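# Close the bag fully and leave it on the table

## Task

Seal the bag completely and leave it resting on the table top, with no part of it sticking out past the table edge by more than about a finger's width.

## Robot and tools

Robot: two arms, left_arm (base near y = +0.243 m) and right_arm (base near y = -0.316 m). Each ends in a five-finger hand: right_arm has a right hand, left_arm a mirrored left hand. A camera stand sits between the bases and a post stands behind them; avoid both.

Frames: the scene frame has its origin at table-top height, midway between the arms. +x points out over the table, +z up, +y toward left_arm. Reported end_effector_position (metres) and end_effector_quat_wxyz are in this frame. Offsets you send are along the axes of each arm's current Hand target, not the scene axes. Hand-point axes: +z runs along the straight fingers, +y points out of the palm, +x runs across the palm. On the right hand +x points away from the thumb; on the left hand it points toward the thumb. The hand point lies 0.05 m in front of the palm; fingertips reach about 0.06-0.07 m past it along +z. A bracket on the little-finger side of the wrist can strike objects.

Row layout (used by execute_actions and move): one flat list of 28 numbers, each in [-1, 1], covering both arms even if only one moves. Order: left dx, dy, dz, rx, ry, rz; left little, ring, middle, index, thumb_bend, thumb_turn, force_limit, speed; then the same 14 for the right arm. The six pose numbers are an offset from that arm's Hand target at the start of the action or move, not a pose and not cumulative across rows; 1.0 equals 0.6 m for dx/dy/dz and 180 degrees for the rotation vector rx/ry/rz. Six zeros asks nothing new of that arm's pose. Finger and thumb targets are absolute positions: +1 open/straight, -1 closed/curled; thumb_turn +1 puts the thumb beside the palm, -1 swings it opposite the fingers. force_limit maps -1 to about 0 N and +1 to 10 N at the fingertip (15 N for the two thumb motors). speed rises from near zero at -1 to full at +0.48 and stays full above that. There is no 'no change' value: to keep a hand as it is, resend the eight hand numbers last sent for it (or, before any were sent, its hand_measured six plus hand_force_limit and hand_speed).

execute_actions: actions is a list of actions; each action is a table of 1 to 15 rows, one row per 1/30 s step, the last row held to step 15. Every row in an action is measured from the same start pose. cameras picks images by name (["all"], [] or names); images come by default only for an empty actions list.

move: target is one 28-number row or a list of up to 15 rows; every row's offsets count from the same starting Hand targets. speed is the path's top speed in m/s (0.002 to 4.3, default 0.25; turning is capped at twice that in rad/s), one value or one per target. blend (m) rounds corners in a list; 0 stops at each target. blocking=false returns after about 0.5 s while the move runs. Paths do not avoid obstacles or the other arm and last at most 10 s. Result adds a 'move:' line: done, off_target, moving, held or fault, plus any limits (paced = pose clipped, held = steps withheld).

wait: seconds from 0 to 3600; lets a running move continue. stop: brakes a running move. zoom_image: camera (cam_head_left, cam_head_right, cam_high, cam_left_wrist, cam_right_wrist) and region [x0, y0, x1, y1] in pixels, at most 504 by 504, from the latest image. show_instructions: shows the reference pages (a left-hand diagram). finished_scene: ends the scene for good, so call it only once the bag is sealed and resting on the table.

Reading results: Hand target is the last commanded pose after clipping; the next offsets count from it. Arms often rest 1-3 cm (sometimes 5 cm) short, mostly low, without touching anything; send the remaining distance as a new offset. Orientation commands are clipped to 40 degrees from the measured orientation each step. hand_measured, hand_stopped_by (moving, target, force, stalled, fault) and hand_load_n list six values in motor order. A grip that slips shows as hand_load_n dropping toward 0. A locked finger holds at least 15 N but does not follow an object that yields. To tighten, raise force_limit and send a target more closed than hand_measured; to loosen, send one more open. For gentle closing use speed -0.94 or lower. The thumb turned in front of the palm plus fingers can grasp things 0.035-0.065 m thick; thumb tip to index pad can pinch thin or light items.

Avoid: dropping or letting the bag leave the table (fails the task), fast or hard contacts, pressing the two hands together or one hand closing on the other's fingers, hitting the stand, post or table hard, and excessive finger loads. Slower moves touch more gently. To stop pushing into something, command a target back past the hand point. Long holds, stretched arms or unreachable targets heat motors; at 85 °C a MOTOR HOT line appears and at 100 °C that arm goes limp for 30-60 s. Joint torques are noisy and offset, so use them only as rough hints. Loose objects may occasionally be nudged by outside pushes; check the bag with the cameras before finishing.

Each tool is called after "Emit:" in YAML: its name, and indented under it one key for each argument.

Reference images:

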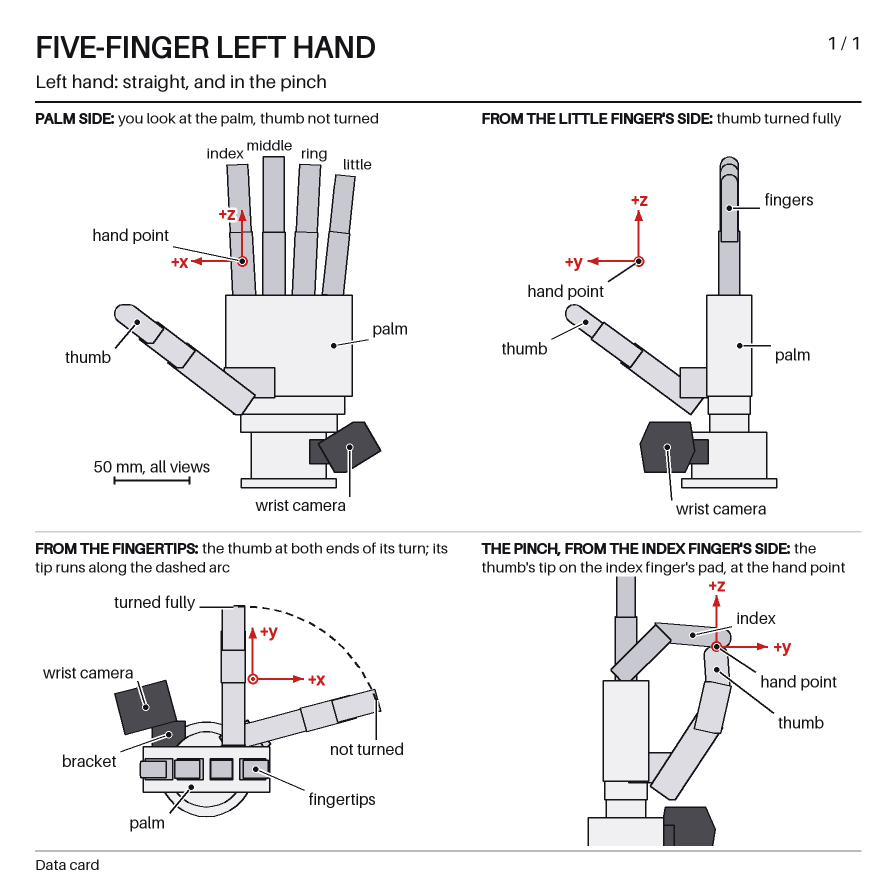

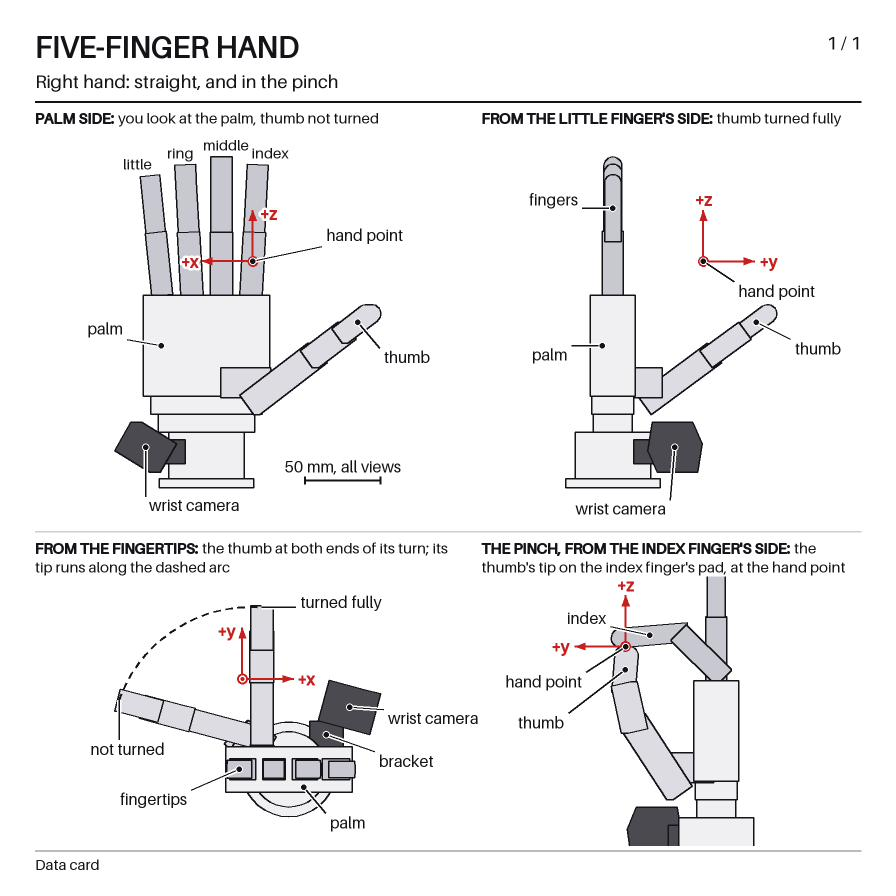

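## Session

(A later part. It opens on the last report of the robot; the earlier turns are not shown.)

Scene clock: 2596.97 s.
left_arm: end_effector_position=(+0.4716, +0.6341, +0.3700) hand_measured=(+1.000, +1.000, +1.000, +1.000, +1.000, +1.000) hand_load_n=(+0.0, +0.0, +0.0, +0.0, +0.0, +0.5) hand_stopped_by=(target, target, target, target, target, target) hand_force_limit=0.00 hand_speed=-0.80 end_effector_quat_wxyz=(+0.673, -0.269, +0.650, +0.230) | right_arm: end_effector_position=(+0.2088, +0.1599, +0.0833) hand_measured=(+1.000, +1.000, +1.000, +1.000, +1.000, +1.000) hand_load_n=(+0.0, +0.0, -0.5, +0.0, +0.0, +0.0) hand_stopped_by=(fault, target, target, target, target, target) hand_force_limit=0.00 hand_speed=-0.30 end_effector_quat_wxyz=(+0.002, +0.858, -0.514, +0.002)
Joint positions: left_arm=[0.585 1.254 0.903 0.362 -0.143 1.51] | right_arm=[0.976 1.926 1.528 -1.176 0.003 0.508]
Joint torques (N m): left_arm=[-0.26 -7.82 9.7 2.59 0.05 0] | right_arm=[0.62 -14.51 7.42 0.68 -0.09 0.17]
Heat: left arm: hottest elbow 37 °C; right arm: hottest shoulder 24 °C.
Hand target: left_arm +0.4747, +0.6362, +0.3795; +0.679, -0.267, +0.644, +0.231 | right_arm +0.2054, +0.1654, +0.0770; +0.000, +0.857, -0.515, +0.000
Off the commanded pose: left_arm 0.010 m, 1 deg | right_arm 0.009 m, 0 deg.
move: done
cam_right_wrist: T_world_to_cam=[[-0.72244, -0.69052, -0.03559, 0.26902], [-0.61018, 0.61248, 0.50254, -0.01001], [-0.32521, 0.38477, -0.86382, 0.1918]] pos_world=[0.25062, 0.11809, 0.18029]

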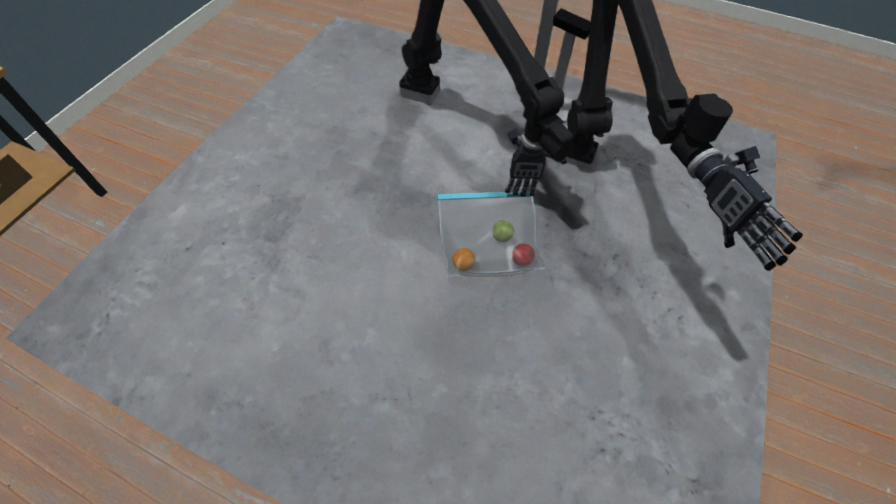

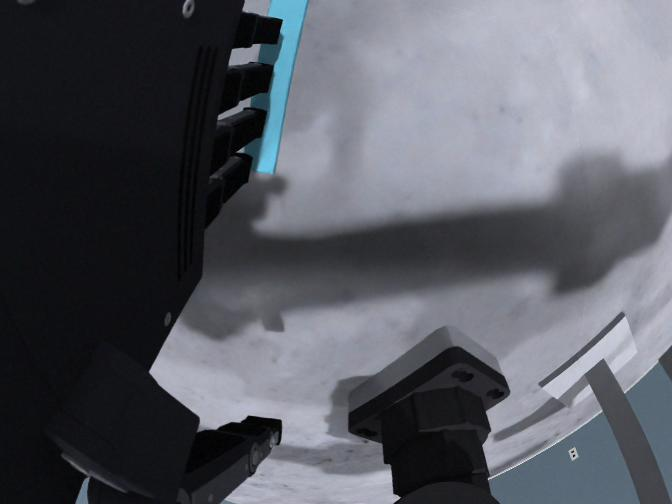

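Emit:
move:
  target:
    - [0,0,0,0,0,0,1,1,1,1,1,1,0,-0.8,0.0335,0.0573,0.0667,0,0,0,1,1,1,1,1,1,0,-0.3]
    - [0,0,0,0,0,0,1,1,1,1,1,1,0,-0.8,0,0,0,0,0,0,1,1,1,1,1,1,0,-0.3]
    - [0,0,0,0,0,0,1,1,1,1,1,1,0,-0.8,-0.0094,-0.0177,-0.0667,0,0,0,1,1,1,1,1,1,0,-0.3]
    - [0,0,0,0,0,0,1,1,1,1,1,1,0,-0.8,0.0114,-0.0177,-0.0667,0,0,0,1,1,1,1,1,1,0,-0.3]
    - [0,0,0,0,0,0,1,1,1,1,1,1,0,-0.8,0.0208,0,-0.0333,0,0,0,1,1,1,1,1,1,0,-0.3]
    - [0,0,0,0,0,0,1,1,1,1,1,1,0,-0.8,0.0208,0,0,0,0,0,1,1,1,1,1,1,0,-0.3]
    - [0,0,0,0,0,0,1,1,1,1,1,1,0,-0.8,0.0533,0.058,0.0667,0,0,0,1,1,1,1,1,1,0,-0.3]
    - [0,0,0,0,0,0,1,1,1,1,1,1,0,-0.8,0.0208,0,0,0,0,0,1,1,1,1,1,1,0,-0.3]
    - [0,0,0,0,0,0,1,1,1,1,1,1,0,-0.8,0.0114,-0.0177,-0.0667,0,0,0,1,1,1,1,1,1,0,-0.3]
    - [0,0,0,0,0,0,1,1,1,1,1,1,0,-0.8,0.0322,-0.0177,-0.0667,0,0,0,1,1,1,1,1,1,0,-0.3]
    - [0,0,0,0,0,0,1,1,1,1,1,1,0,-0.8,0.0416,0,-0.0333,0,0,0,1,1,1,1,1,1,0,-0.3]
    - [0,0,0,0,0,0,1,1,1,1,1,1,0,-0.8,0.0416,0,0,0,0,0,1,1,1,1,1,1,0,-0.3]
  speed: 0.12
  blend: [0,0.004,0.004,0.004,0.004,0.004,0,0.004,0.004,0.004,0.004,0]
  cameras: ["cam_high"]

Emit:
zoom_image:
  camera: "cam_high"
  region: [420, 160, 570, 260]

Scene clock: 2637.00 s.
left_arm: end_effector_position=(+0.4716, +0.6341, +0.3700) hand_measured=(+1.000, +1.000, +1.000, +1.000, +1.000, +1.000) hand_load_n=(+0.0, +0.0, +0.0, +0.0, +0.0, +0.0) hand_stopped_by=(target, target, target, target, target, target) hand_force_limit=0.00 hand_speed=-0.80 end_effector_quat_wxyz=(+0.673, -0.269, +0.650, +0.230) | right_arm: end_effector_position=(+0.2133, +0.1446, +0.0827) hand_measured=(+1.000, +1.000, +1.000, +1.000, +1.000, +1.000) hand_load_n=(+0.0, +0.0, -1.0, +0.0, +0.0, +0.0) hand_stopped_by=(fault, target, target, target, target, target) hand_force_limit=0.00 hand_speed=-0.30 end_effector_quat_wxyz=(+0.003, +0.856, -0.517, +0.000)
Joint positions: left_arm=[0.585 1.254 0.903 0.362 -0.143 1.51] | right_arm=[0.953 1.903 1.489 -1.164 0 0.492]
Joint torques (N m): left_arm=[-0.32 -7.88 9.7 2.58 0.04 -0.01] | right_arm=[-0.09 -14.86 6.8 0.95 0.02 -0.01]
Heat: left arm: hottest elbow 37 °C; right arm: hottest shoulder 25 °C.
Hand target: left_arm +0.4747, +0.6362, +0.3795; +0.679, -0.267, +0.644, +0.231 | right_arm +0.2170, +0.1433, +0.0768; +0.000, +0.857, -0.515, +0.000
Off the commanded pose: left_arm 0.010 m, 1 deg | right_arm 0.007 m, 1 deg.
move: done

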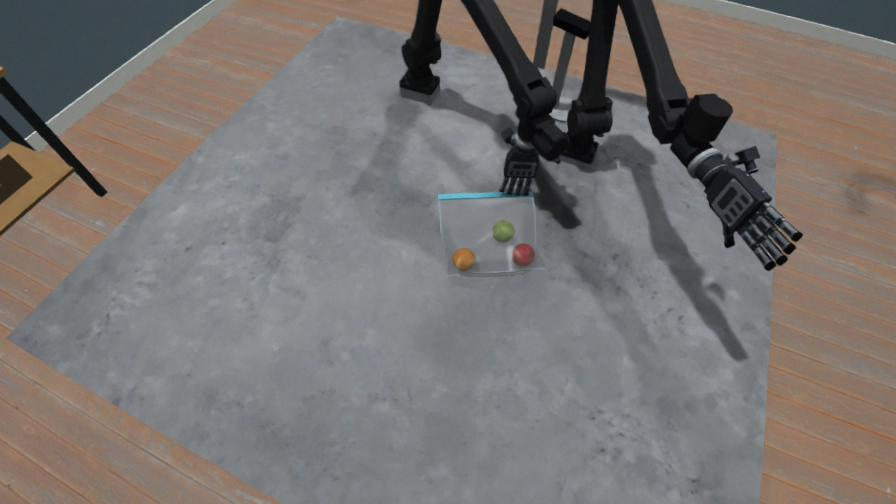

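Scaled by 3.360 from the camera's image (finer frame: 1280x720).

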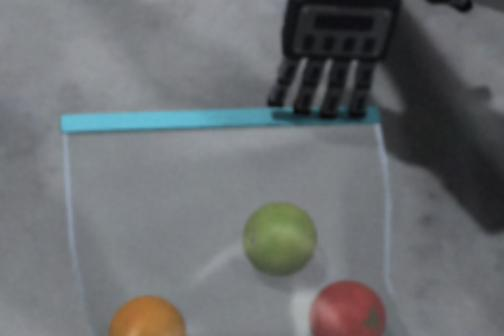

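Emit:
move:
  target:
    - [0,0,0,0,0,0,1,1,1,1,1,1,0,-0.8,0.0325,0.058,0.0667,0,0,0,1,1,1,1,1,1,0,-0.3]
    - [0,0,0,0,0,0,1,1,1,1,1,1,0,-0.8,0,0,0,0,0,0,1,1,1,1,1,1,0,-0.3]
    - [0,0,0,0,0,0,1,1,1,1,1,1,0,-0.8,-0.0094,-0.0177,-0.0667,0,0,0,1,1,1,1,1,1,0,-0.3]
    - [0,0,0,0,0,0,1,1,1,1,1,1,0,-0.8,0.0114,-0.0177,-0.0667,0,0,0,1,1,1,1,1,1,0,-0.3]
    - [0,0,0,0,0,0,1,1,1,1,1,1,0,-0.8,0.0208,0,-0.0333,0,0,0,1,1,1,1,1,1,0,-0.3]
    - [0,0,0,0,0,0,1,1,1,1,1,1,0,-0.8,0.0208,0,0,0,0,0,1,1,1,1,1,1,0,-0.3]
    - [0,0,0,0,0,0,1,1,1,1,1,1,0,-0.8,0.0525,0.0587,0.0667,0,0,0,1,1,1,1,1,1,0,-0.3]
    - [0,0,0,0,0,0,1,1,1,1,1,1,0,-0.8,0.0208,0,0,0,0,0,1,1,1,1,1,1,0,-0.3]
    - [0,0,0,0,0,0,1,1,1,1,1,1,0,-0.8,0.0114,-0.0177,-0.0667,0,0,0,1,1,1,1,1,1,0,-0.3]
    - [0,0,0,0,0,0,1,1,1,1,1,1,0,-0.8,0.0322,-0.0177,-0.0667,0,0,0,1,1,1,1,1,1,0,-0.3]
    - [0,0,0,0,0,0,1,1,1,1,1,1,0,-0.8,0.0416,0,-0.0333,0,0,0,1,1,1,1,1,1,0,-0.3]
    - [0,0,0,0,0,0,1,1,1,1,1,1,0,-0.8,0.0416,0,0,0,0,0,1,1,1,1,1,1,0,-0.3]
  speed: 0.12
  blend: [0,0.004,0.004,0.004,0.004,0.004,0,0.004,0.004,0.004,0.004,0]
  cameras: ["cam_high"]

Emit:
zoom_image:
  camera: "cam_high"
  region: [420, 160, 570, 260]

Scene clock: 2663.30 s.
left_arm: end_effector_position=(+0.4716, +0.6341, +0.3700) hand_measured=(+1.000, +1.000, +1.000, +1.000, +1.000, +1.000) hand_load_n=(+0.0, +0.0, +0.0, +0.0, +0.0, +0.0) hand_stopped_by=(target, target, target, target, target, target) hand_force_limit=0.00 hand_speed=-0.80 end_effector_quat_wxyz=(+0.673, -0.269, +0.650, +0.230) | right_arm: end_effector_position=(+0.2243, +0.1225, +0.0826) hand_measured=(+1.000, +1.000, +1.000, +1.000, +1.000, +1.000) hand_load_n=(+0.0, +0.5, -1.0, +0.0, +0.0, +0.5) hand_stopped_by=(fault, target, target, target, target, target) hand_force_limit=0.00 hand_speed=-0.30 end_effector_quat_wxyz=(+0.004, +0.856, -0.517, -0.001)
Joint positions: left_arm=[0.585 1.254 0.903 0.362 -0.143 1.51] | right_arm=[0.913 1.876 1.448 -1.15 -0.001 0.452]
Joint torques (N m): left_arm=[-0.38 -7.94 9.69 2.58 0.06 -0.01] | right_arm=[-0.21 -14.68 6.63 0.92 0.05 -0.01]
Heat: left arm: hottest elbow 37 °C; right arm: hottest shoulder 26 °C.
Hand target: left_arm +0.4747, +0.6362, +0.3795; +0.679, -0.267, +0.644, +0.231 | right_arm +0.2287, +0.1213, +0.0769; +0.000, +0.857, -0.515, +0.000
Off the commanded pose: left_arm 0.010 m, 1 deg | right_arm 0.007 m, 1 deg.
move: done

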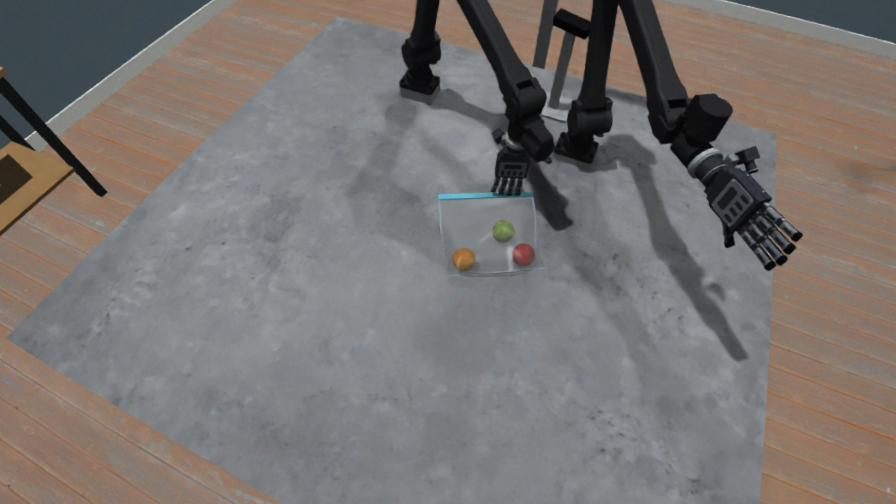

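Scaled by 3.360 from the camera's image (finer frame: 1280x720).

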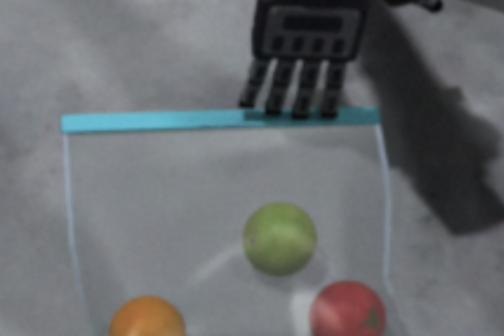

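Emit:
move:
  target:
    - [0,0,0,0,0,0,1,1,1,1,1,1,0,-0.8,0.0312,0.059,0.0667,0,0,0,1,1,1,1,1,1,0,-0.3]
    - [0,0,0,0,0,0,1,1,1,1,1,1,0,-0.8,0,0,0,0,0,0,1,1,1,1,1,1,0,-0.3]
    - [0,0,0,0,0,0,1,1,1,1,1,1,0,-0.8,-0.0094,-0.0177,-0.0667,0,0,0,1,1,1,1,1,1,0,-0.3]
    - [0,0,0,0,0,0,1,1,1,1,1,1,0,-0.8,0.0114,-0.0177,-0.0667,0,0,0,1,1,1,1,1,1,0,-0.3]
    - [0,0,0,0,0,0,1,1,1,1,1,1,0,-0.8,0.0208,0,-0.0333,0,0,0,1,1,1,1,1,1,0,-0.3]
    - [0,0,0,0,0,0,1,1,1,1,1,1,0,-0.8,0.0208,0,0,0,0,0,1,1,1,1,1,1,0,-0.3]
    - [0,0,0,0,0,0,1,1,1,1,1,1,0,-0.8,0.0513,0.0593,0.0667,0,0,0,1,1,1,1,1,1,0,-0.3]
    - [0,0,0,0,0,0,1,1,1,1,1,1,0,-0.8,0.0208,0,0,0,0,0,1,1,1,1,1,1,0,-0.3]
    - [0,0,0,0,0,0,1,1,1,1,1,1,0,-0.8,0.0118,-0.0179,-0.0667,0,0,0,1,1,1,1,1,1,0,-0.3]
    - [0,0,0,0,0,0,1,1,1,1,1,1,0,-0.8,0.0326,-0.0179,-0.0667,0,0,0,1,1,1,1,1,1,0,-0.3]
    - [0,0,0,0,0,0,1,1,1,1,1,1,0,-0.8,0.0416,0,-0.0333,0,0,0,1,1,1,1,1,1,0,-0.3]
    - [0,0,0,0,0,0,1,1,1,1,1,1,0,-0.8,0.0416,0,0,0,0,0,1,1,1,1,1,1,0,-0.3]
  speed: 0.12
  blend: [0,0.004,0.004,0.004,0.004,0.004,0,0.004,0.004,0.004,0.004,0]
  cameras: ["cam_high"]

Emit:
move:
  target:
    - [0,0,0,0,0,0,1,1,1,1,1,1,0,-0.8,0.0298,0.0595,0.0667,0,0,0,1,1,1,1,1,1,0,-0.3]
    - [0,0,0,0,0,0,1,1,1,1,1,1,0,-0.8,0,0,0,0,0,0,1,1,1,1,1,1,0,-0.3]
    - [0,0,0,0,0,0,1,1,1,1,1,1,0,-0.8,-0.0088,-0.018,-0.0667,0,0,0,1,1,1,1,1,1,0,-0.3]
    - [0,0,0,0,0,0,1,1,1,1,1,1,0,-0.8,0.012,-0.018,-0.0667,0,0,0,1,1,1,1,1,1,0,-0.3]
    - [0,0,0,0,0,0,1,1,1,1,1,1,0,-0.8,0.0208,0,-0.0333,0,0,0,1,1,1,1,1,1,0,-0.3]
    - [0,0,0,0,0,0,1,1,1,1,1,1,0,-0.8,0.0208,0,0,0,0,0,1,1,1,1,1,1,0,-0.3]
    - [0,0,0,0,0,0,1,1,1,1,1,1,0,-0.8,0.0495,0.0601,0.0667,0,0,0,1,1,1,1,1,1,0,-0.3]
    - [0,0,0,0,0,0,1,1,1,1,1,1,0,-0.8,0.0208,0,0,0,0,0,1,1,1,1,1,1,0,-0.3]
    - [0,0,0,0,0,0,1,1,1,1,1,1,0,-0.8,0.0125,-0.0182,-0.0667,0,0,0,1,1,1,1,1,1,0,-0.3]
    - [0,0,0,0,0,0,1,1,1,1,1,1,0,-0.8,0.0333,-0.0182,-0.0667,0,0,0,1,1,1,1,1,1,0,-0.3]
    - [0,0,0,0,0,0,1,1,1,1,1,1,0,-0.8,0.0416,0,-0.0333,0,0,0,1,1,1,1,1,1,0,-0.3]
    - [0,0,0,0,0,0,1,1,1,1,1,1,0,-0.8,0.0416,0,0,0,0,0,1,1,1,1,1,1,0,-0.3]
  speed: 0.12
  blend: [0,0.004,0.004,0.004,0.004,0.004,0,0.004,0.004,0.004,0.004,0]
  cameras: ["cam_high","cam_right_wrist"]

Emit:
zoom_image:
  camera: "cam_high"
  region: [420, 160, 570, 260]

Emit:
zoom_image:
  camera: "cam_right_wrist"
  region: [190, 0, 390, 200]

Scene clock: 2708.50 s.
left_arm: end_effector_position=(+0.4716, +0.6341, +0.3700) hand_measured=(+1.000, +1.000, +1.000, +1.000, +1.000, +1.000) hand_load_n=(+0.0, +0.0, +0.0, +0.0, +0.0, +0.0) hand_stopped_by=(target, target, target, target, target, target) hand_force_limit=0.00 hand_speed=-0.80 end_effector_quat_wxyz=(+0.673, -0.269, +0.650, +0.230) | right_arm: end_effector_position=(+0.2360, +0.1005, +0.0826) hand_measured=(+1.000, +1.000, +1.000, +1.000, +1.000, +1.000) hand_load_n=(+0.0, +0.0, -1.0, +0.0, +0.0, +0.0) hand_stopped_by=(fault, target, target, target, target, target) hand_force_limit=0.00 hand_speed=-0.30 end_effector_quat_wxyz=(+0.004, +0.856, -0.517, -0.001)
Joint positions: left_arm=[0.585 1.254 0.903 0.362 -0.143 1.51] | right_arm=[0.871 1.852 1.412 -1.139 -0.001 0.409]
Joint torques (N m): left_arm=[-0.26 -7.77 9.7 2.56 0.05 -0.02] | right_arm=[-0.38 -13.8 6.78 0.95 0.08 -0.04]
Heat: left arm: hottest elbow 37 °C; right arm: hottest shoulder 25 °C.
Hand target: left_arm +0.4747, +0.6362, +0.3795; +0.679, -0.267, +0.644, +0.231 | right_arm +0.2405, +0.0993, +0.0770; +0.000, +0.857, -0.515, +0.000
Off the commanded pose: left_arm 0.010 m, 1 deg | right_arm 0.007 m, 1 deg.
move: done

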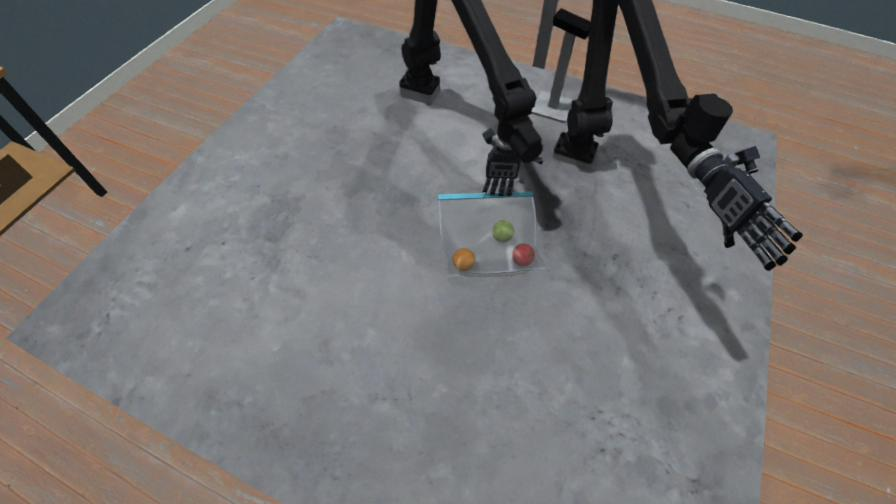

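Scene clock: 2713.10 s.
left_arm: end_effector_position=(+0.4716, +0.6341, +0.3700) hand_measured=(+1.000, +1.000, +1.000, +1.000, +1.000, +1.000) hand_load_n=(+0.0, +0.0, +0.0, +0.0, +0.0, +0.0) hand_stopped_by=(target, target, target, target, target, target) hand_force_limit=0.00 hand_speed=-0.80 end_effector_quat_wxyz=(+0.673, -0.269, +0.650, +0.230) | right_arm: end_effector_position=(+0.2477, +0.0786, +0.0826) hand_measured=(+1.000, +1.000, +1.000, +1.000, +1.000, +1.000) hand_load_n=(+0.0, +0.0, -0.5, +0.0, +0.0, +0.0) hand_stopped_by=(fault, target, target, target, target, target) hand_force_limit=0.00 hand_speed=-0.30 end_effector_quat_wxyz=(+0.004, +0.856, -0.517, -0.001)
Joint positions: left_arm=[0.585 1.254 0.903 0.362 -0.143 1.51] | right_arm=[0.828 1.83 1.379 -1.127 -0.001 0.366]
Joint torques (N m): left_arm=[-0.62 -7.88 9.72 2.55 0.05 -0.01] | right_arm=[-0.73 -12.98 6.93 0.91 0.08 -0.04]
Heat: left arm: hottest elbow 37 °C; right arm: hottest shoulder 25 °C.
Hand target: left_arm +0.4747, +0.6362, +0.3795; +0.679, -0.267, +0.644, +0.231 | right_arm +0.2522, +0.0773, +0.0770; +0.000, +0.857, -0.515, +0.000
Off the commanded pose: left_arm 0.010 m, 1 deg | right_arm 0.007 m, 1 deg.
move: done
cam_right_wrist: T_world_to_cam=[[-0.72713, -0.68581, -0.03081, 0.24137], [-0.60294, 0.61652, 0.50632, 0.06153], [-0.32824, 0.38674, -0.8618, 0.23556]] pos_world=[0.28992, 0.0365, 0.17929]

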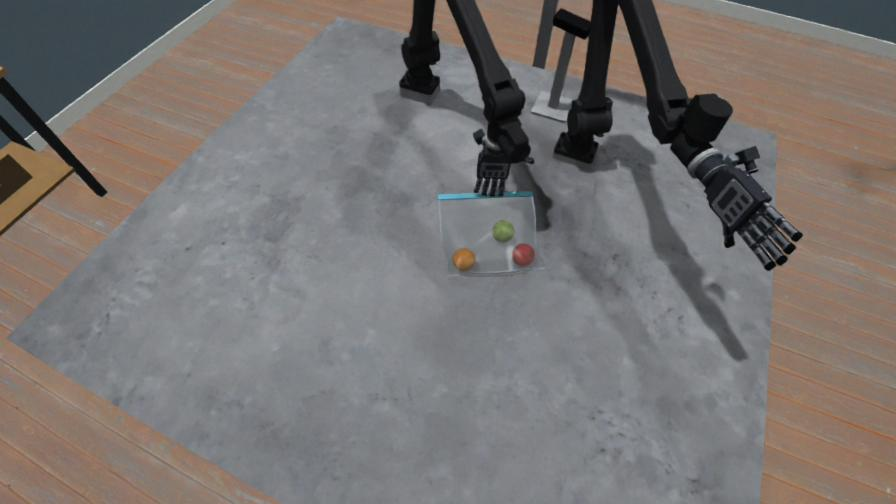

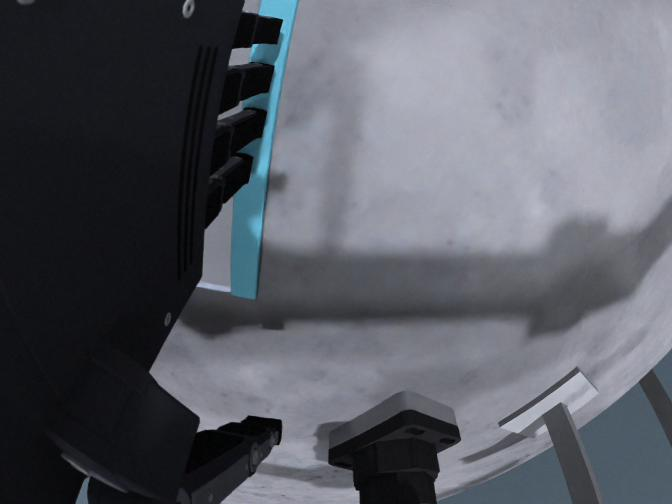

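Scaled by 3.360 from the camera's image (finer frame: 1280x720).

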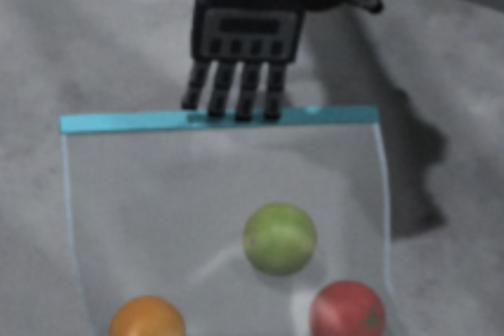

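Scaled by 2.520 from the camera's image (finer frame: 960x720).

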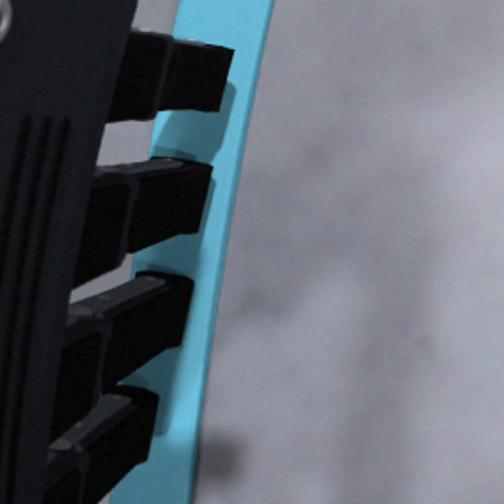

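Emit:
move:
  target:
    - [0,0,0,0,0,0,1,1,1,1,1,1,0,-0.8,0.0277,0.0607,0.0667,0,0,0,1,1,1,1,1,1,0,-0.3]
    - [0,0,0,0,0,0,1,1,1,1,1,1,0,-0.8,0,0,0,0,0,0,1,1,1,1,1,1,0,-0.3]
    - [0,0,0,0,0,0,1,1,1,1,1,1,0,-0.8,-0.0083,-0.0182,-0.0667,0,0,0,1,1,1,1,1,1,0,-0.3]
    - [0,0,0,0,0,0,1,1,1,1,1,1,0,-0.8,0.0125,-0.0182,-0.0667,0,0,0,1,1,1,1,1,1,0,-0.3]
    - [0,0,0,0,0,0,1,1,1,1,1,1,0,-0.8,0.0208,0,-0.0333,0,0,0,1,1,1,1,1,1,0,-0.3]
    - [0,0,0,0,0,0,1,1,1,1,1,1,0,-0.8,0.0208,0,0,0,0,0,1,1,1,1,1,1,0,-0.3]
    - [0,0,0,0,0,0,1,1,1,1,1,1,0,-0.8,0.0468,0.0612,0.0667,0,0,0,1,1,1,1,1,1,0,-0.3]
    - [0,0,0,0,0,0,1,1,1,1,1,1,0,-0.8,0.0208,0,0,0,0,0,1,1,1,1,1,1,0,-0.3]
    - [0,0,0,0,0,0,1,1,1,1,1,1,0,-0.8,0.013,-0.0184,-0.0667,0,0,0,1,1,1,1,1,1,0,-0.3]
    - [0,0,0,0,0,0,1,1,1,1,1,1,0,-0.8,0.0338,-0.0184,-0.0667,0,0,0,1,1,1,1,1,1,0,-0.3]
    - [0,0,0,0,0,0,1,1,1,1,1,1,0,-0.8,0.0416,0,-0.0333,0,0,0,1,1,1,1,1,1,0,-0.3]
    - [0,0,0,0,0,0,1,1,1,1,1,1,0,-0.8,0.0416,0,0,0,0,0,1,1,1,1,1,1,0,-0.3]
  speed: 0.12
  blend: [0,0.004,0.004,0.004,0.004,0.004,0,0.004,0.004,0.004,0.004,0]
  cameras: ["cam_high"]

Emit:
move:
  target:
    - [0,0,0,0,0,0,1,1,1,1,1,1,0,-0.8,0.0245,0.062,0.0667,0,0,0,1,1,1,1,1,1,0,-0.3]
    - [0,0,0,0,0,0,1,1,1,1,1,1,0,-0.8,0,0,0,0,0,0,1,1,1,1,1,1,0,-0.3]
    - [0,0,0,0,0,0,1,1,1,1,1,1,0,-0.8,-0.0074,-0.0186,-0.0667,0,0,0,1,1,1,1,1,1,0,-0.3]
    - [0,0,0,0,0,0,1,1,1,1,1,1,0,-0.8,0.0134,-0.0186,-0.0667,0,0,0,1,1,1,1,1,1,0,-0.3]
    - [0,0,0,0,0,0,1,1,1,1,1,1,0,-0.8,0.0208,0,-0.0333,0,0,0,1,1,1,1,1,1,0,-0.3]
    - [0,0,0,0,0,0,1,1,1,1,1,1,0,-0.8,0.0208,0,0,0,0,0,1,1,1,1,1,1,0,-0.3]
    - [0,0,0,0,0,0,1,1,1,1,1,1,0,-0.8,0.0438,0.0627,0.0667,0,0,0,1,1,1,1,1,1,0,-0.3]
    - [0,0,0,0,0,0,1,1,1,1,1,1,0,-0.8,0.0208,0,0,0,0,0,1,1,1,1,1,1,0,-0.3]
    - [0,0,0,0,0,0,1,1,1,1,1,1,0,-0.8,0.0139,-0.0188,-0.0667,0,0,0,1,1,1,1,1,1,0,-0.3]
    - [0,0,0,0,0,0,1,1,1,1,1,1,0,-0.8,0.0347,-0.0188,-0.0667,0,0,0,1,1,1,1,1,1,0,-0.3]
    - [0,0,0,0,0,0,1,1,1,1,1,1,0,-0.8,0.0416,0,-0.0333,0,0,0,1,1,1,1,1,1,0,-0.3]
    - [0,0,0,0,0,0,1,1,1,1,1,1,0,-0.8,0.0416,0,0,0,0,0,1,1,1,1,1,1,0,-0.3]
  speed: 0.12
  blend: [0,0.004,0.004,0.004,0.004,0.004,0,0.004,0.004,0.004,0.004,0]
  cameras: ["cam_high","cam_right_wrist"]

Emit:
zoom_image:
  camera: "cam_high"
  region: [420, 160, 570, 260]

Emit:
zoom_image:
  camera: "cam_right_wrist"
  region: [190, 0, 390, 200]

Scene clock: 2767.17 s.
left_arm: end_effector_position=(+0.4716, +0.6341, +0.3700) hand_measured=(+1.000, +1.000, +1.000, +1.000, +1.000, +1.000) hand_load_n=(+0.0, +0.0, +0.0, +0.0, +0.0, +0.0) hand_stopped_by=(target, target, target, target, target, target) hand_force_limit=0.00 hand_speed=-0.80 end_effector_quat_wxyz=(+0.673, -0.269, +0.650, +0.230) | right_arm: end_effector_position=(+0.2593, +0.0564, +0.0823) hand_measured=(+1.000, +1.000, +1.000, +1.000, +1.000, +1.000) hand_load_n=(+0.0, +0.0, -1.0, +0.0, +0.5, +0.0) hand_stopped_by=(fault, target, target, target, target, target) hand_force_limit=0.00 hand_speed=-0.30 end_effector_quat_wxyz=(+0.004, +0.856, -0.517, -0.001)
Joint positions: left_arm=[0.585 1.254 0.903 0.362 -0.143 1.51] | right_arm=[0.783 1.811 1.35 -1.118 -0.001 0.321]
Joint torques (N m): left_arm=[-0.5 -7.82 9.72 2.54 0.05 -0.01] | right_arm=[-0.38 -13.27 6.98 0.73 0.09 0.01]
Heat: left arm: hottest elbow 37 °C; right arm: hottest shoulder 24 °C.
Hand target: left_arm +0.4747, +0.6362, +0.3795; +0.679, -0.267, +0.644, +0.231 | right_arm +0.2639, +0.0552, +0.0768; +0.000, +0.857, -0.515, +0.000
Off the commanded pose: left_arm 0.010 m, 1 deg | right_arm 0.007 m, 1 deg.
move: done

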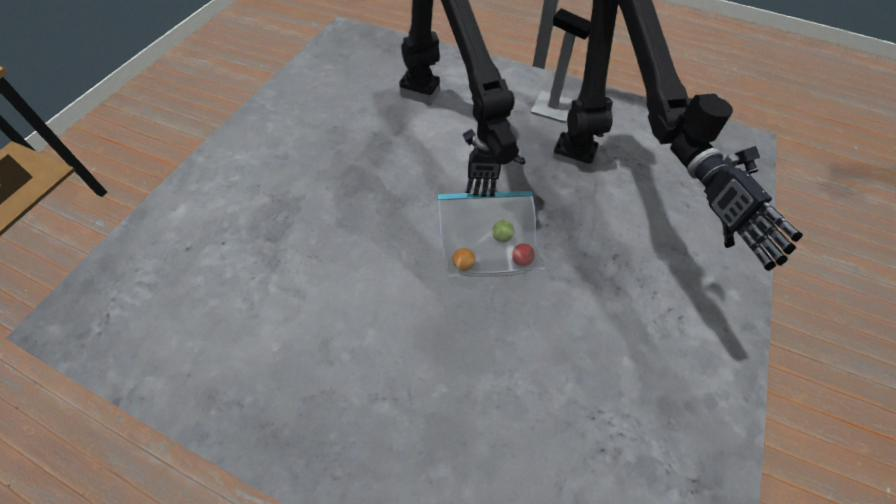

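Scene clock: 2771.77 s.
left_arm: end_effector_position=(+0.4716, +0.6341, +0.3700) hand_measured=(+1.000, +1.000, +1.000, +1.000, +1.000, +1.000) hand_load_n=(+0.0, +0.0, +0.0, +0.5, +0.0, +0.0) hand_stopped_by=(target, target, target, target, target, target) hand_force_limit=0.00 hand_speed=-0.80 end_effector_quat_wxyz=(+0.673, -0.269, +0.650, +0.230) | right_arm: end_effector_position=(+0.2709, +0.0342, +0.0822) hand_measured=(+1.000, +1.000, +1.000, +1.000, +1.000, +1.000) hand_load_n=(+0.0, +0.0, -0.5, +0.0, +0.0, +0.0) hand_stopped_by=(fault, target, target, target, target, target) hand_force_limit=0.00 hand_speed=-0.30 end_effector_quat_wxyz=(+0.004, +0.856, -0.517, -0.002)
Joint positions: left_arm=[0.585 1.254 0.903 0.362 -0.143 1.51] | right_arm=[0.736 1.794 1.325 -1.11 -0.001 0.275]
Joint torques (N m): left_arm=[-0.44 -7.94 9.69 2.58 0.05 -0.01] | right_arm=[-0.56 -12.51 6.97 0.83 0.1 0]
Heat: left arm: hottest elbow 37 °C; right arm: hottest shoulder 24 °C.
Hand target: left_arm +0.4747, +0.6362, +0.3795; +0.679, -0.267, +0.644, +0.231 | right_arm +0.2756, +0.0331, +0.0769; +0.000, +0.857, -0.515, +0.000
Off the commanded pose: left_arm 0.010 m, 1 deg | right_arm 0.007 m, 1 deg.
move: done
cam_right_wrist: T_world_to_cam=[[-0.72742, -0.68555, -0.02975, 0.22774], [-0.6021, 0.61687, 0.50689, 0.10271], [-0.32915, 0.38664, -0.8615, 0.26011]] pos_world=[0.31312, -0.0078, 0.17879]

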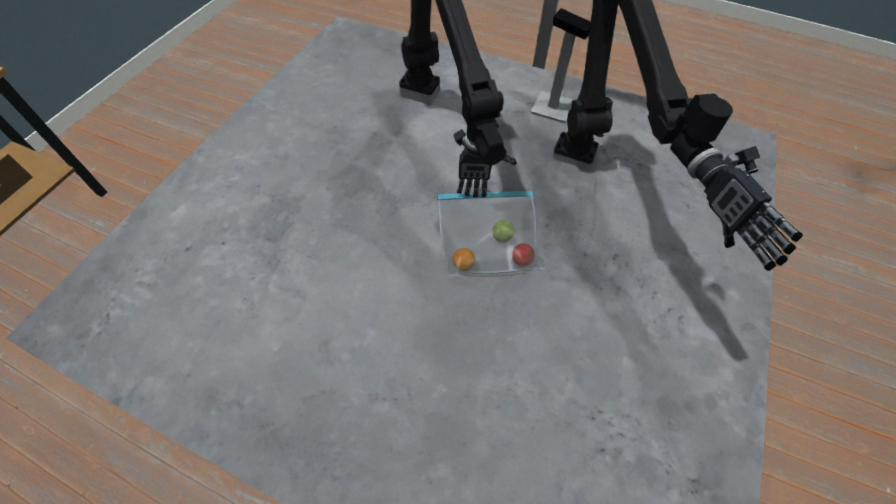

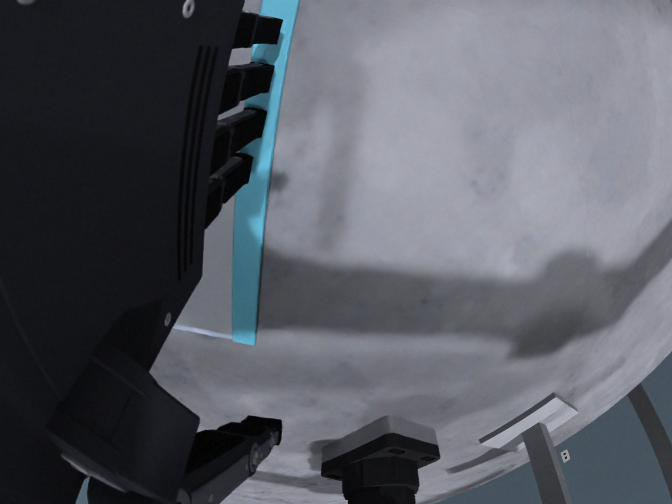

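Scaled by 3.360 from the camera's image (finer frame: 1280x720).

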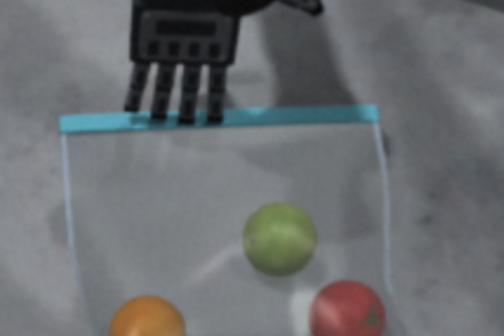

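Scaled by 2.520 from the camera's image (finer frame: 960x720).

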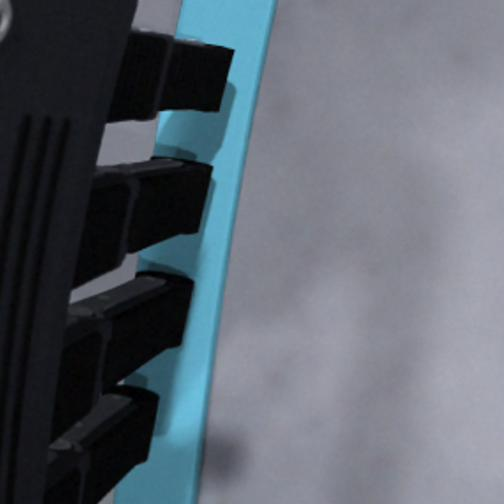

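Emit:
move:
  target:
    - [0,0,0,0,0,0,1,1,1,1,1,1,0,-0.8,0.0217,0.0632,0.0667,0,0,0,1,1,1,1,1,1,0,-0.3]
    - [0,0,0,0,0,0,1,1,1,1,1,1,0,-0.8,0,0,0,0,0,0,1,1,1,1,1,1,0,-0.3]
    - [0,0,0,0,0,0,1,1,1,1,1,1,0,-0.8,-0.0068,-0.0188,-0.0667,0,0,0,1,1,1,1,1,1,0,-0.3]
    - [0,0,0,0,0,0,1,1,1,1,1,1,0,-0.8,0.0167,0,-0.0333,0,0,0,1,1,1,1,1,1,0,-0.3]
    - [0,0,0,0,0,0,1,1,1,1,1,1,0,-0.8,0.0167,0,0,0,0,0,1,1,1,1,1,1,0,-0.3]
    - [0,0,0,0,0,0,1,1,1,1,1,1,0,-0.8,0.0372,0.0635,0.0667,0,0,0,1,1,1,1,1,1,0,-0.3]
    - [0,0,0,0,0,0,1,1,1,1,1,1,0,-0.8,0.0167,0,0,0,0,0,1,1,1,1,1,1,0,-0.3]
    - [0,0,0,0,0,0,1,1,1,1,1,1,0,-0.8,0.0102,-0.0189,-0.0667,0,0,0,1,1,1,1,1,1,0,-0.3]
    - [0,0,0,0,0,0,1,1,1,1,1,1,0,-0.8,0.0334,0,-0.0333,0,0,0,1,1,1,1,1,1,0,-0.3]
    - [0,0,0,0,0,0,1,1,1,1,1,1,0,-0.8,0.0334,0,0,0,0,0,1,1,1,1,1,1,0,-0.3]
    - [0,0,0,0,0,0,1,1,1,1,1,1,0,-0.8,0.0529,0.0637,0.0667,0,0,0,1,1,1,1,1,1,0,-0.3]
    - [0,0,0,0,0,0,1,1,1,1,1,1,0,-0.8,0.0334,0,0,0,0,0,1,1,1,1,1,1,0,-0.3]
    - [0,0,0,0,0,0,1,1,1,1,1,1,0,-0.8,0.0272,-0.0191,-0.0667,0,0,0,1,1,1,1,1,1,0,-0.3]
    - [0,0,0,0,0,0,1,1,1,1,1,1,0,-0.8,0.05,0,-0.0333,0,0,0,1,1,1,1,1,1,0,-0.3]
    - [0,0,0,0,0,0,1,1,1,1,1,1,0,-0.8,0.05,0,0,0,0,0,1,1,1,1,1,1,0,-0.3]
  speed: 0.12
  blend: [0,0.004,0.004,0.004,0.004,0,0.004,0.004,0.004,0.004,0,0.004,0.004,0.004,0]
  cameras: ["cam_high","cam_right_wrist"]

Emit:
zoom_image:
  camera: "cam_high"
  region: [420, 160, 570, 260]

Emit:
zoom_image:
  camera: "cam_right_wrist"
  region: [190, 0, 390, 200]

Scene clock: 2802.00 s.
left_arm: end_effector_position=(+0.4716, +0.6341, +0.3700) hand_measured=(+1.000, +1.000, +1.000, +1.000, +1.000, +1.000) hand_load_n=(+0.0, +0.0, +0.0, +0.0, +0.0, +0.0) hand_stopped_by=(target, target, target, target, target, target) hand_force_limit=0.00 hand_speed=-0.80 end_effector_quat_wxyz=(+0.673, -0.269, +0.650, +0.230) | right_arm: end_effector_position=(+0.2844, +0.0089, +0.0820) hand_measured=(+1.000, +1.000, +1.000, +1.000, +1.000, +1.000) hand_load_n=(+0.0, +0.0, -1.0, +0.0, +0.0, +0.0) hand_stopped_by=(fault, target, target, target, target, target) hand_force_limit=0.00 hand_speed=-0.30 end_effector_quat_wxyz=(+0.003, +0.856, -0.516, -0.002)
Joint positions: left_arm=[0.585 1.254 0.903 0.362 -0.143 1.51] | right_arm=[0.68 1.778 1.301 -1.101 -0.003 0.218]
Joint torques (N m): left_arm=[-0.26 -7.88 9.7 2.52 0.05 -0.01] | right_arm=[-0.26 -12.45 7.12 0.58 0.14 -0.06]
Heat: left arm: hottest elbow 37 °C; right arm: hottest elbow 25 °C.
Hand target: left_arm +0.4747, +0.6362, +0.3795; +0.679, -0.267, +0.644, +0.231 | right_arm +0.2898, +0.0067, +0.0769; +0.000, +0.857, -0.515, +0.000
Off the commanded pose: left_arm 0.010 m, 1 deg | right_arm 0.008 m, 0 deg.
move: done
cam_right_wrist: T_world_to_cam=[[-0.72667, -0.68625, -0.03183, 0.22025], [-0.60273, 0.61463, 0.50887, 0.12669], [-0.32964, 0.38897, -0.86026, 0.27427]] pos_world=[0.32682, -0.0334, 0.17849]

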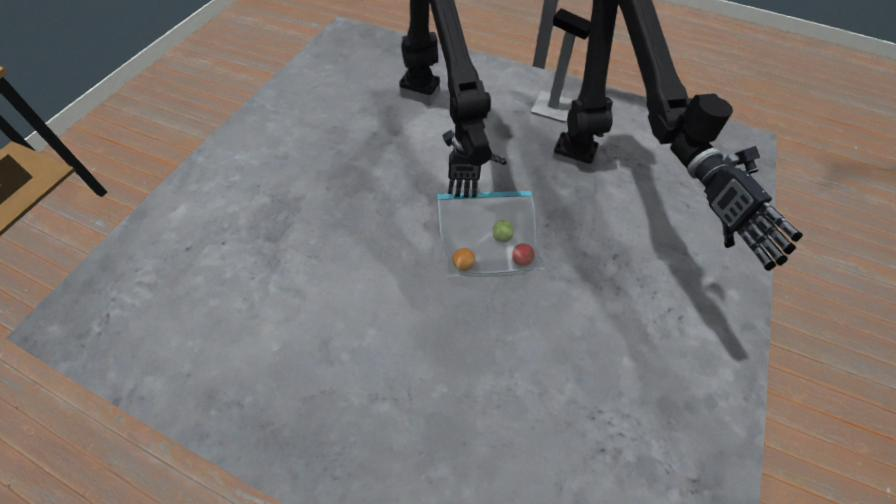

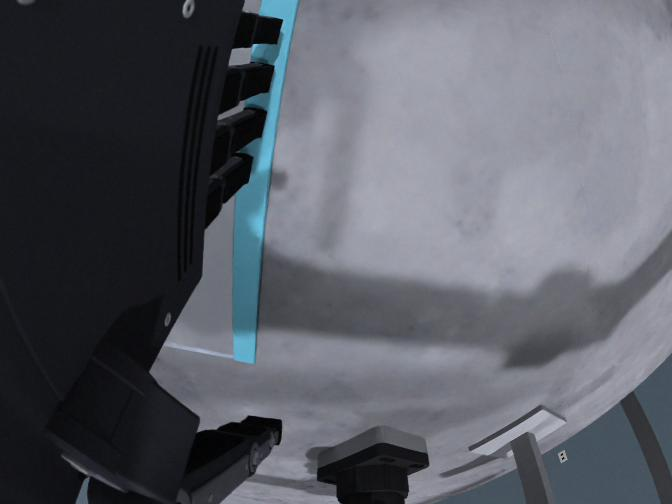

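Scaled by 3.360 from the camera's image (finer frame: 1280x720).

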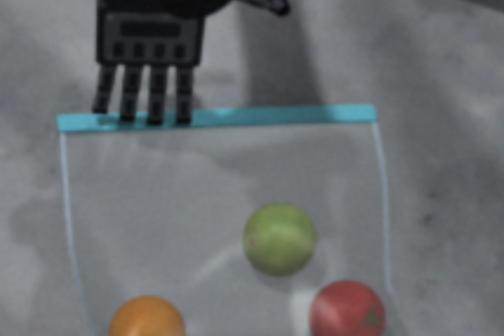

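Scaled by 2.520 from the camera's image (finer frame: 960x720).

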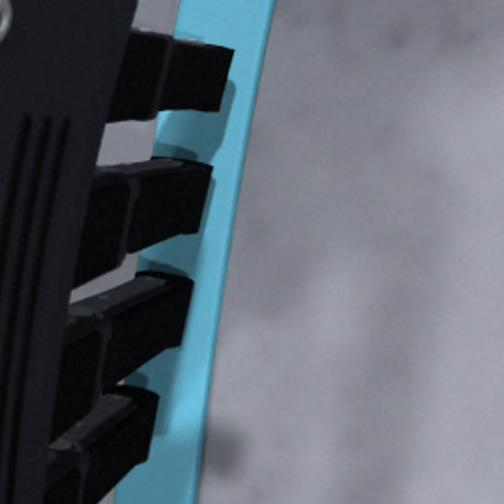

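Emit:
move:
  target:
    - [0,0,0,0,0,0,1,1,1,1,1,1,0,-0.8,0.019,0.0639,0.0667,0,0,0,1,1,1,1,1,1,0,-0.3]
    - [0,0,0,0,0,0,1,1,1,1,1,1,0,-0.8,0,0,0,0,0,0,1,1,1,1,1,1,0,-0.3]
    - [0,0,0,0,0,0,1,1,1,1,1,1,0,-0.8,-0.006,-0.0191,-0.0667,0,0,0,1,1,1,1,1,1,0,-0.3]
    - [0,0,0,0,0,0,1,1,1,1,1,1,0,-0.8,0.0167,0,-0.0333,0,0,0,1,1,1,1,1,1,0,-0.3]
    - [0,0,0,0,0,0,1,1,1,1,1,1,0,-0.8,0.0167,0,0,0,0,0,1,1,1,1,1,1,0,-0.3]
    - [0,0,0,0,0,0,1,1,1,1,1,1,0,-0.8,0.0347,0.0642,0.0667,0,0,0,1,1,1,1,1,1,0,-0.3]
    - [0,0,0,0,0,0,1,1,1,1,1,1,0,-0.8,0.0167,0,0,0,0,0,1,1,1,1,1,1,0,-0.3]
    - [0,0,0,0,0,0,1,1,1,1,1,1,0,-0.8,0.011,-0.0192,-0.0667,0,0,0,1,1,1,1,1,1,0,-0.3]
    - [0,0,0,0,0,0,1,1,1,1,1,1,0,-0.8,0.0334,0,-0.0333,0,0,0,1,1,1,1,1,1,0,-0.3]
    - [0,0,0,0,0,0,1,1,1,1,1,1,0,-0.8,0.0334,0,0,0,0,0,1,1,1,1,1,1,0,-0.3]
    - [0,0,0,0,0,0,1,1,1,1,1,1,0,-0.8,0.0506,0.0643,0.0667,0,0,0,1,1,1,1,1,1,0,-0.3]
    - [0,0,0,0,0,0,1,1,1,1,1,1,0,-0.8,0.0334,0,0,0,0,0,1,1,1,1,1,1,0,-0.3]
    - [0,0,0,0,0,0,1,1,1,1,1,1,0,-0.8,0.028,-0.0193,-0.0667,0,0,0,1,1,1,1,1,1,0,-0.3]
    - [0,0,0,0,0,0,1,1,1,1,1,1,0,-0.8,0.05,0,-0.0333,0,0,0,1,1,1,1,1,1,0,-0.3]
    - [0,0,0,0,0,0,1,1,1,1,1,1,0,-0.8,0.05,0,0,0,0,0,1,1,1,1,1,1,0,-0.3]
  speed: 0.12
  blend: [0,0.004,0.004,0.004,0.004,0,0.004,0.004,0.004,0.004,0,0.004,0.004,0.004,0]
  cameras: ["cam_high","cam_right_wrist"]

Emit:
zoom_image:
  camera: "cam_high"
  region: [420, 160, 570, 260]

Emit:
zoom_image:
  camera: "cam_right_wrist"
  region: [190, 0, 390, 200]

Scene clock: 2837.73 s.
left_arm: end_effector_position=(+0.4716, +0.6341, +0.3700) hand_measured=(+1.000, +1.000, +1.000, +1.000, +1.000, +1.000) hand_load_n=(+0.0, +0.0, +0.0, +0.0, +0.0, +0.0) hand_stopped_by=(target, target, target, target, target, target) hand_force_limit=0.00 hand_speed=-0.80 end_effector_quat_wxyz=(+0.673, -0.269, +0.650, +0.230) | right_arm: end_effector_position=(+0.2987, -0.0173, +0.0818) hand_measured=(+1.000, +1.000, +1.000, +1.000, +1.000, +1.000) hand_load_n=(+0.0, +0.0, -1.0, +0.0, +0.0, +0.0) hand_stopped_by=(fault, target, target, target, target, target) hand_force_limit=0.00 hand_speed=-0.30 end_effector_quat_wxyz=(+0.002, +0.856, -0.516, -0.003)
Joint positions: left_arm=[0.585 1.254 0.903 0.362 -0.143 1.51] | right_arm=[0.622 1.765 1.283 -1.095 -0.003 0.159]
Joint torques (N m): left_arm=[-0.44 -7.88 9.7 2.54 0.04 -0.02] | right_arm=[-0.15 -12.57 7.12 0.8 0.14 -0.03]
Heat: left arm: hottest elbow 37 °C; right arm: hottest shoulder 24 °C.
Hand target: left_arm +0.4747, +0.6362, +0.3795; +0.679, -0.267, +0.644, +0.231 | right_arm +0.3039, -0.0199, +0.0768; +0.000, +0.857, -0.515, +0.000
Off the commanded pose: left_arm 0.010 m, 1 deg | right_arm 0.008 m, 0 deg.
move: done
cam_right_wrist: T_world_to_cam=[[-0.72667, -0.68622, -0.03248, 0.21263], [-0.60273, 0.61414, 0.50945, 0.15138], [-0.32965, 0.38978, -0.85989, 0.289]] pos_world=[0.34102, -0.0597, 0.17829]

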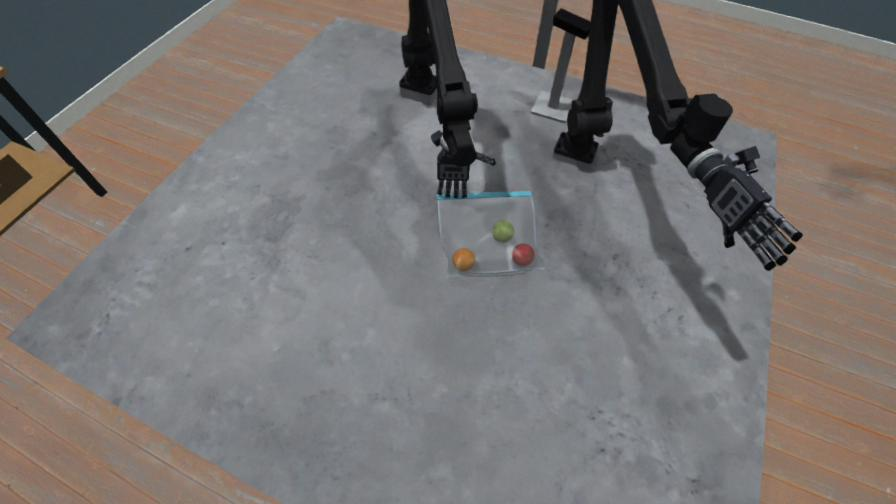

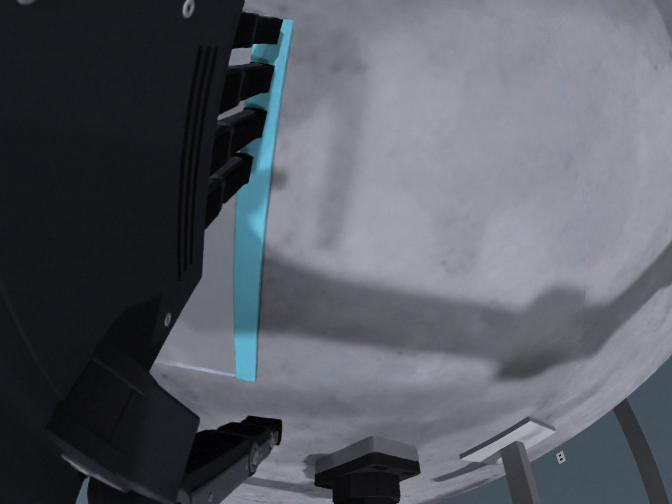

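Scaled by 3.360 from the camera's image (finer frame: 1280x720).

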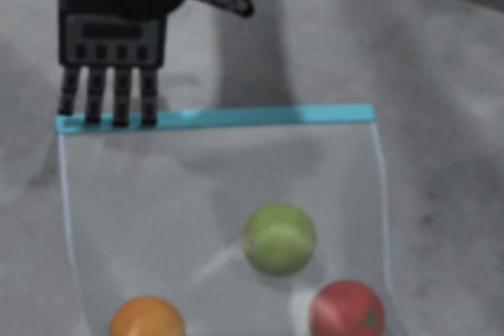

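Scaled by 2.520 from the camera's image (finer frame: 960x720).

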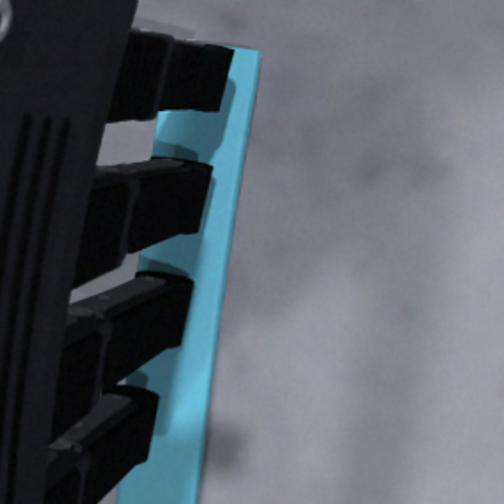

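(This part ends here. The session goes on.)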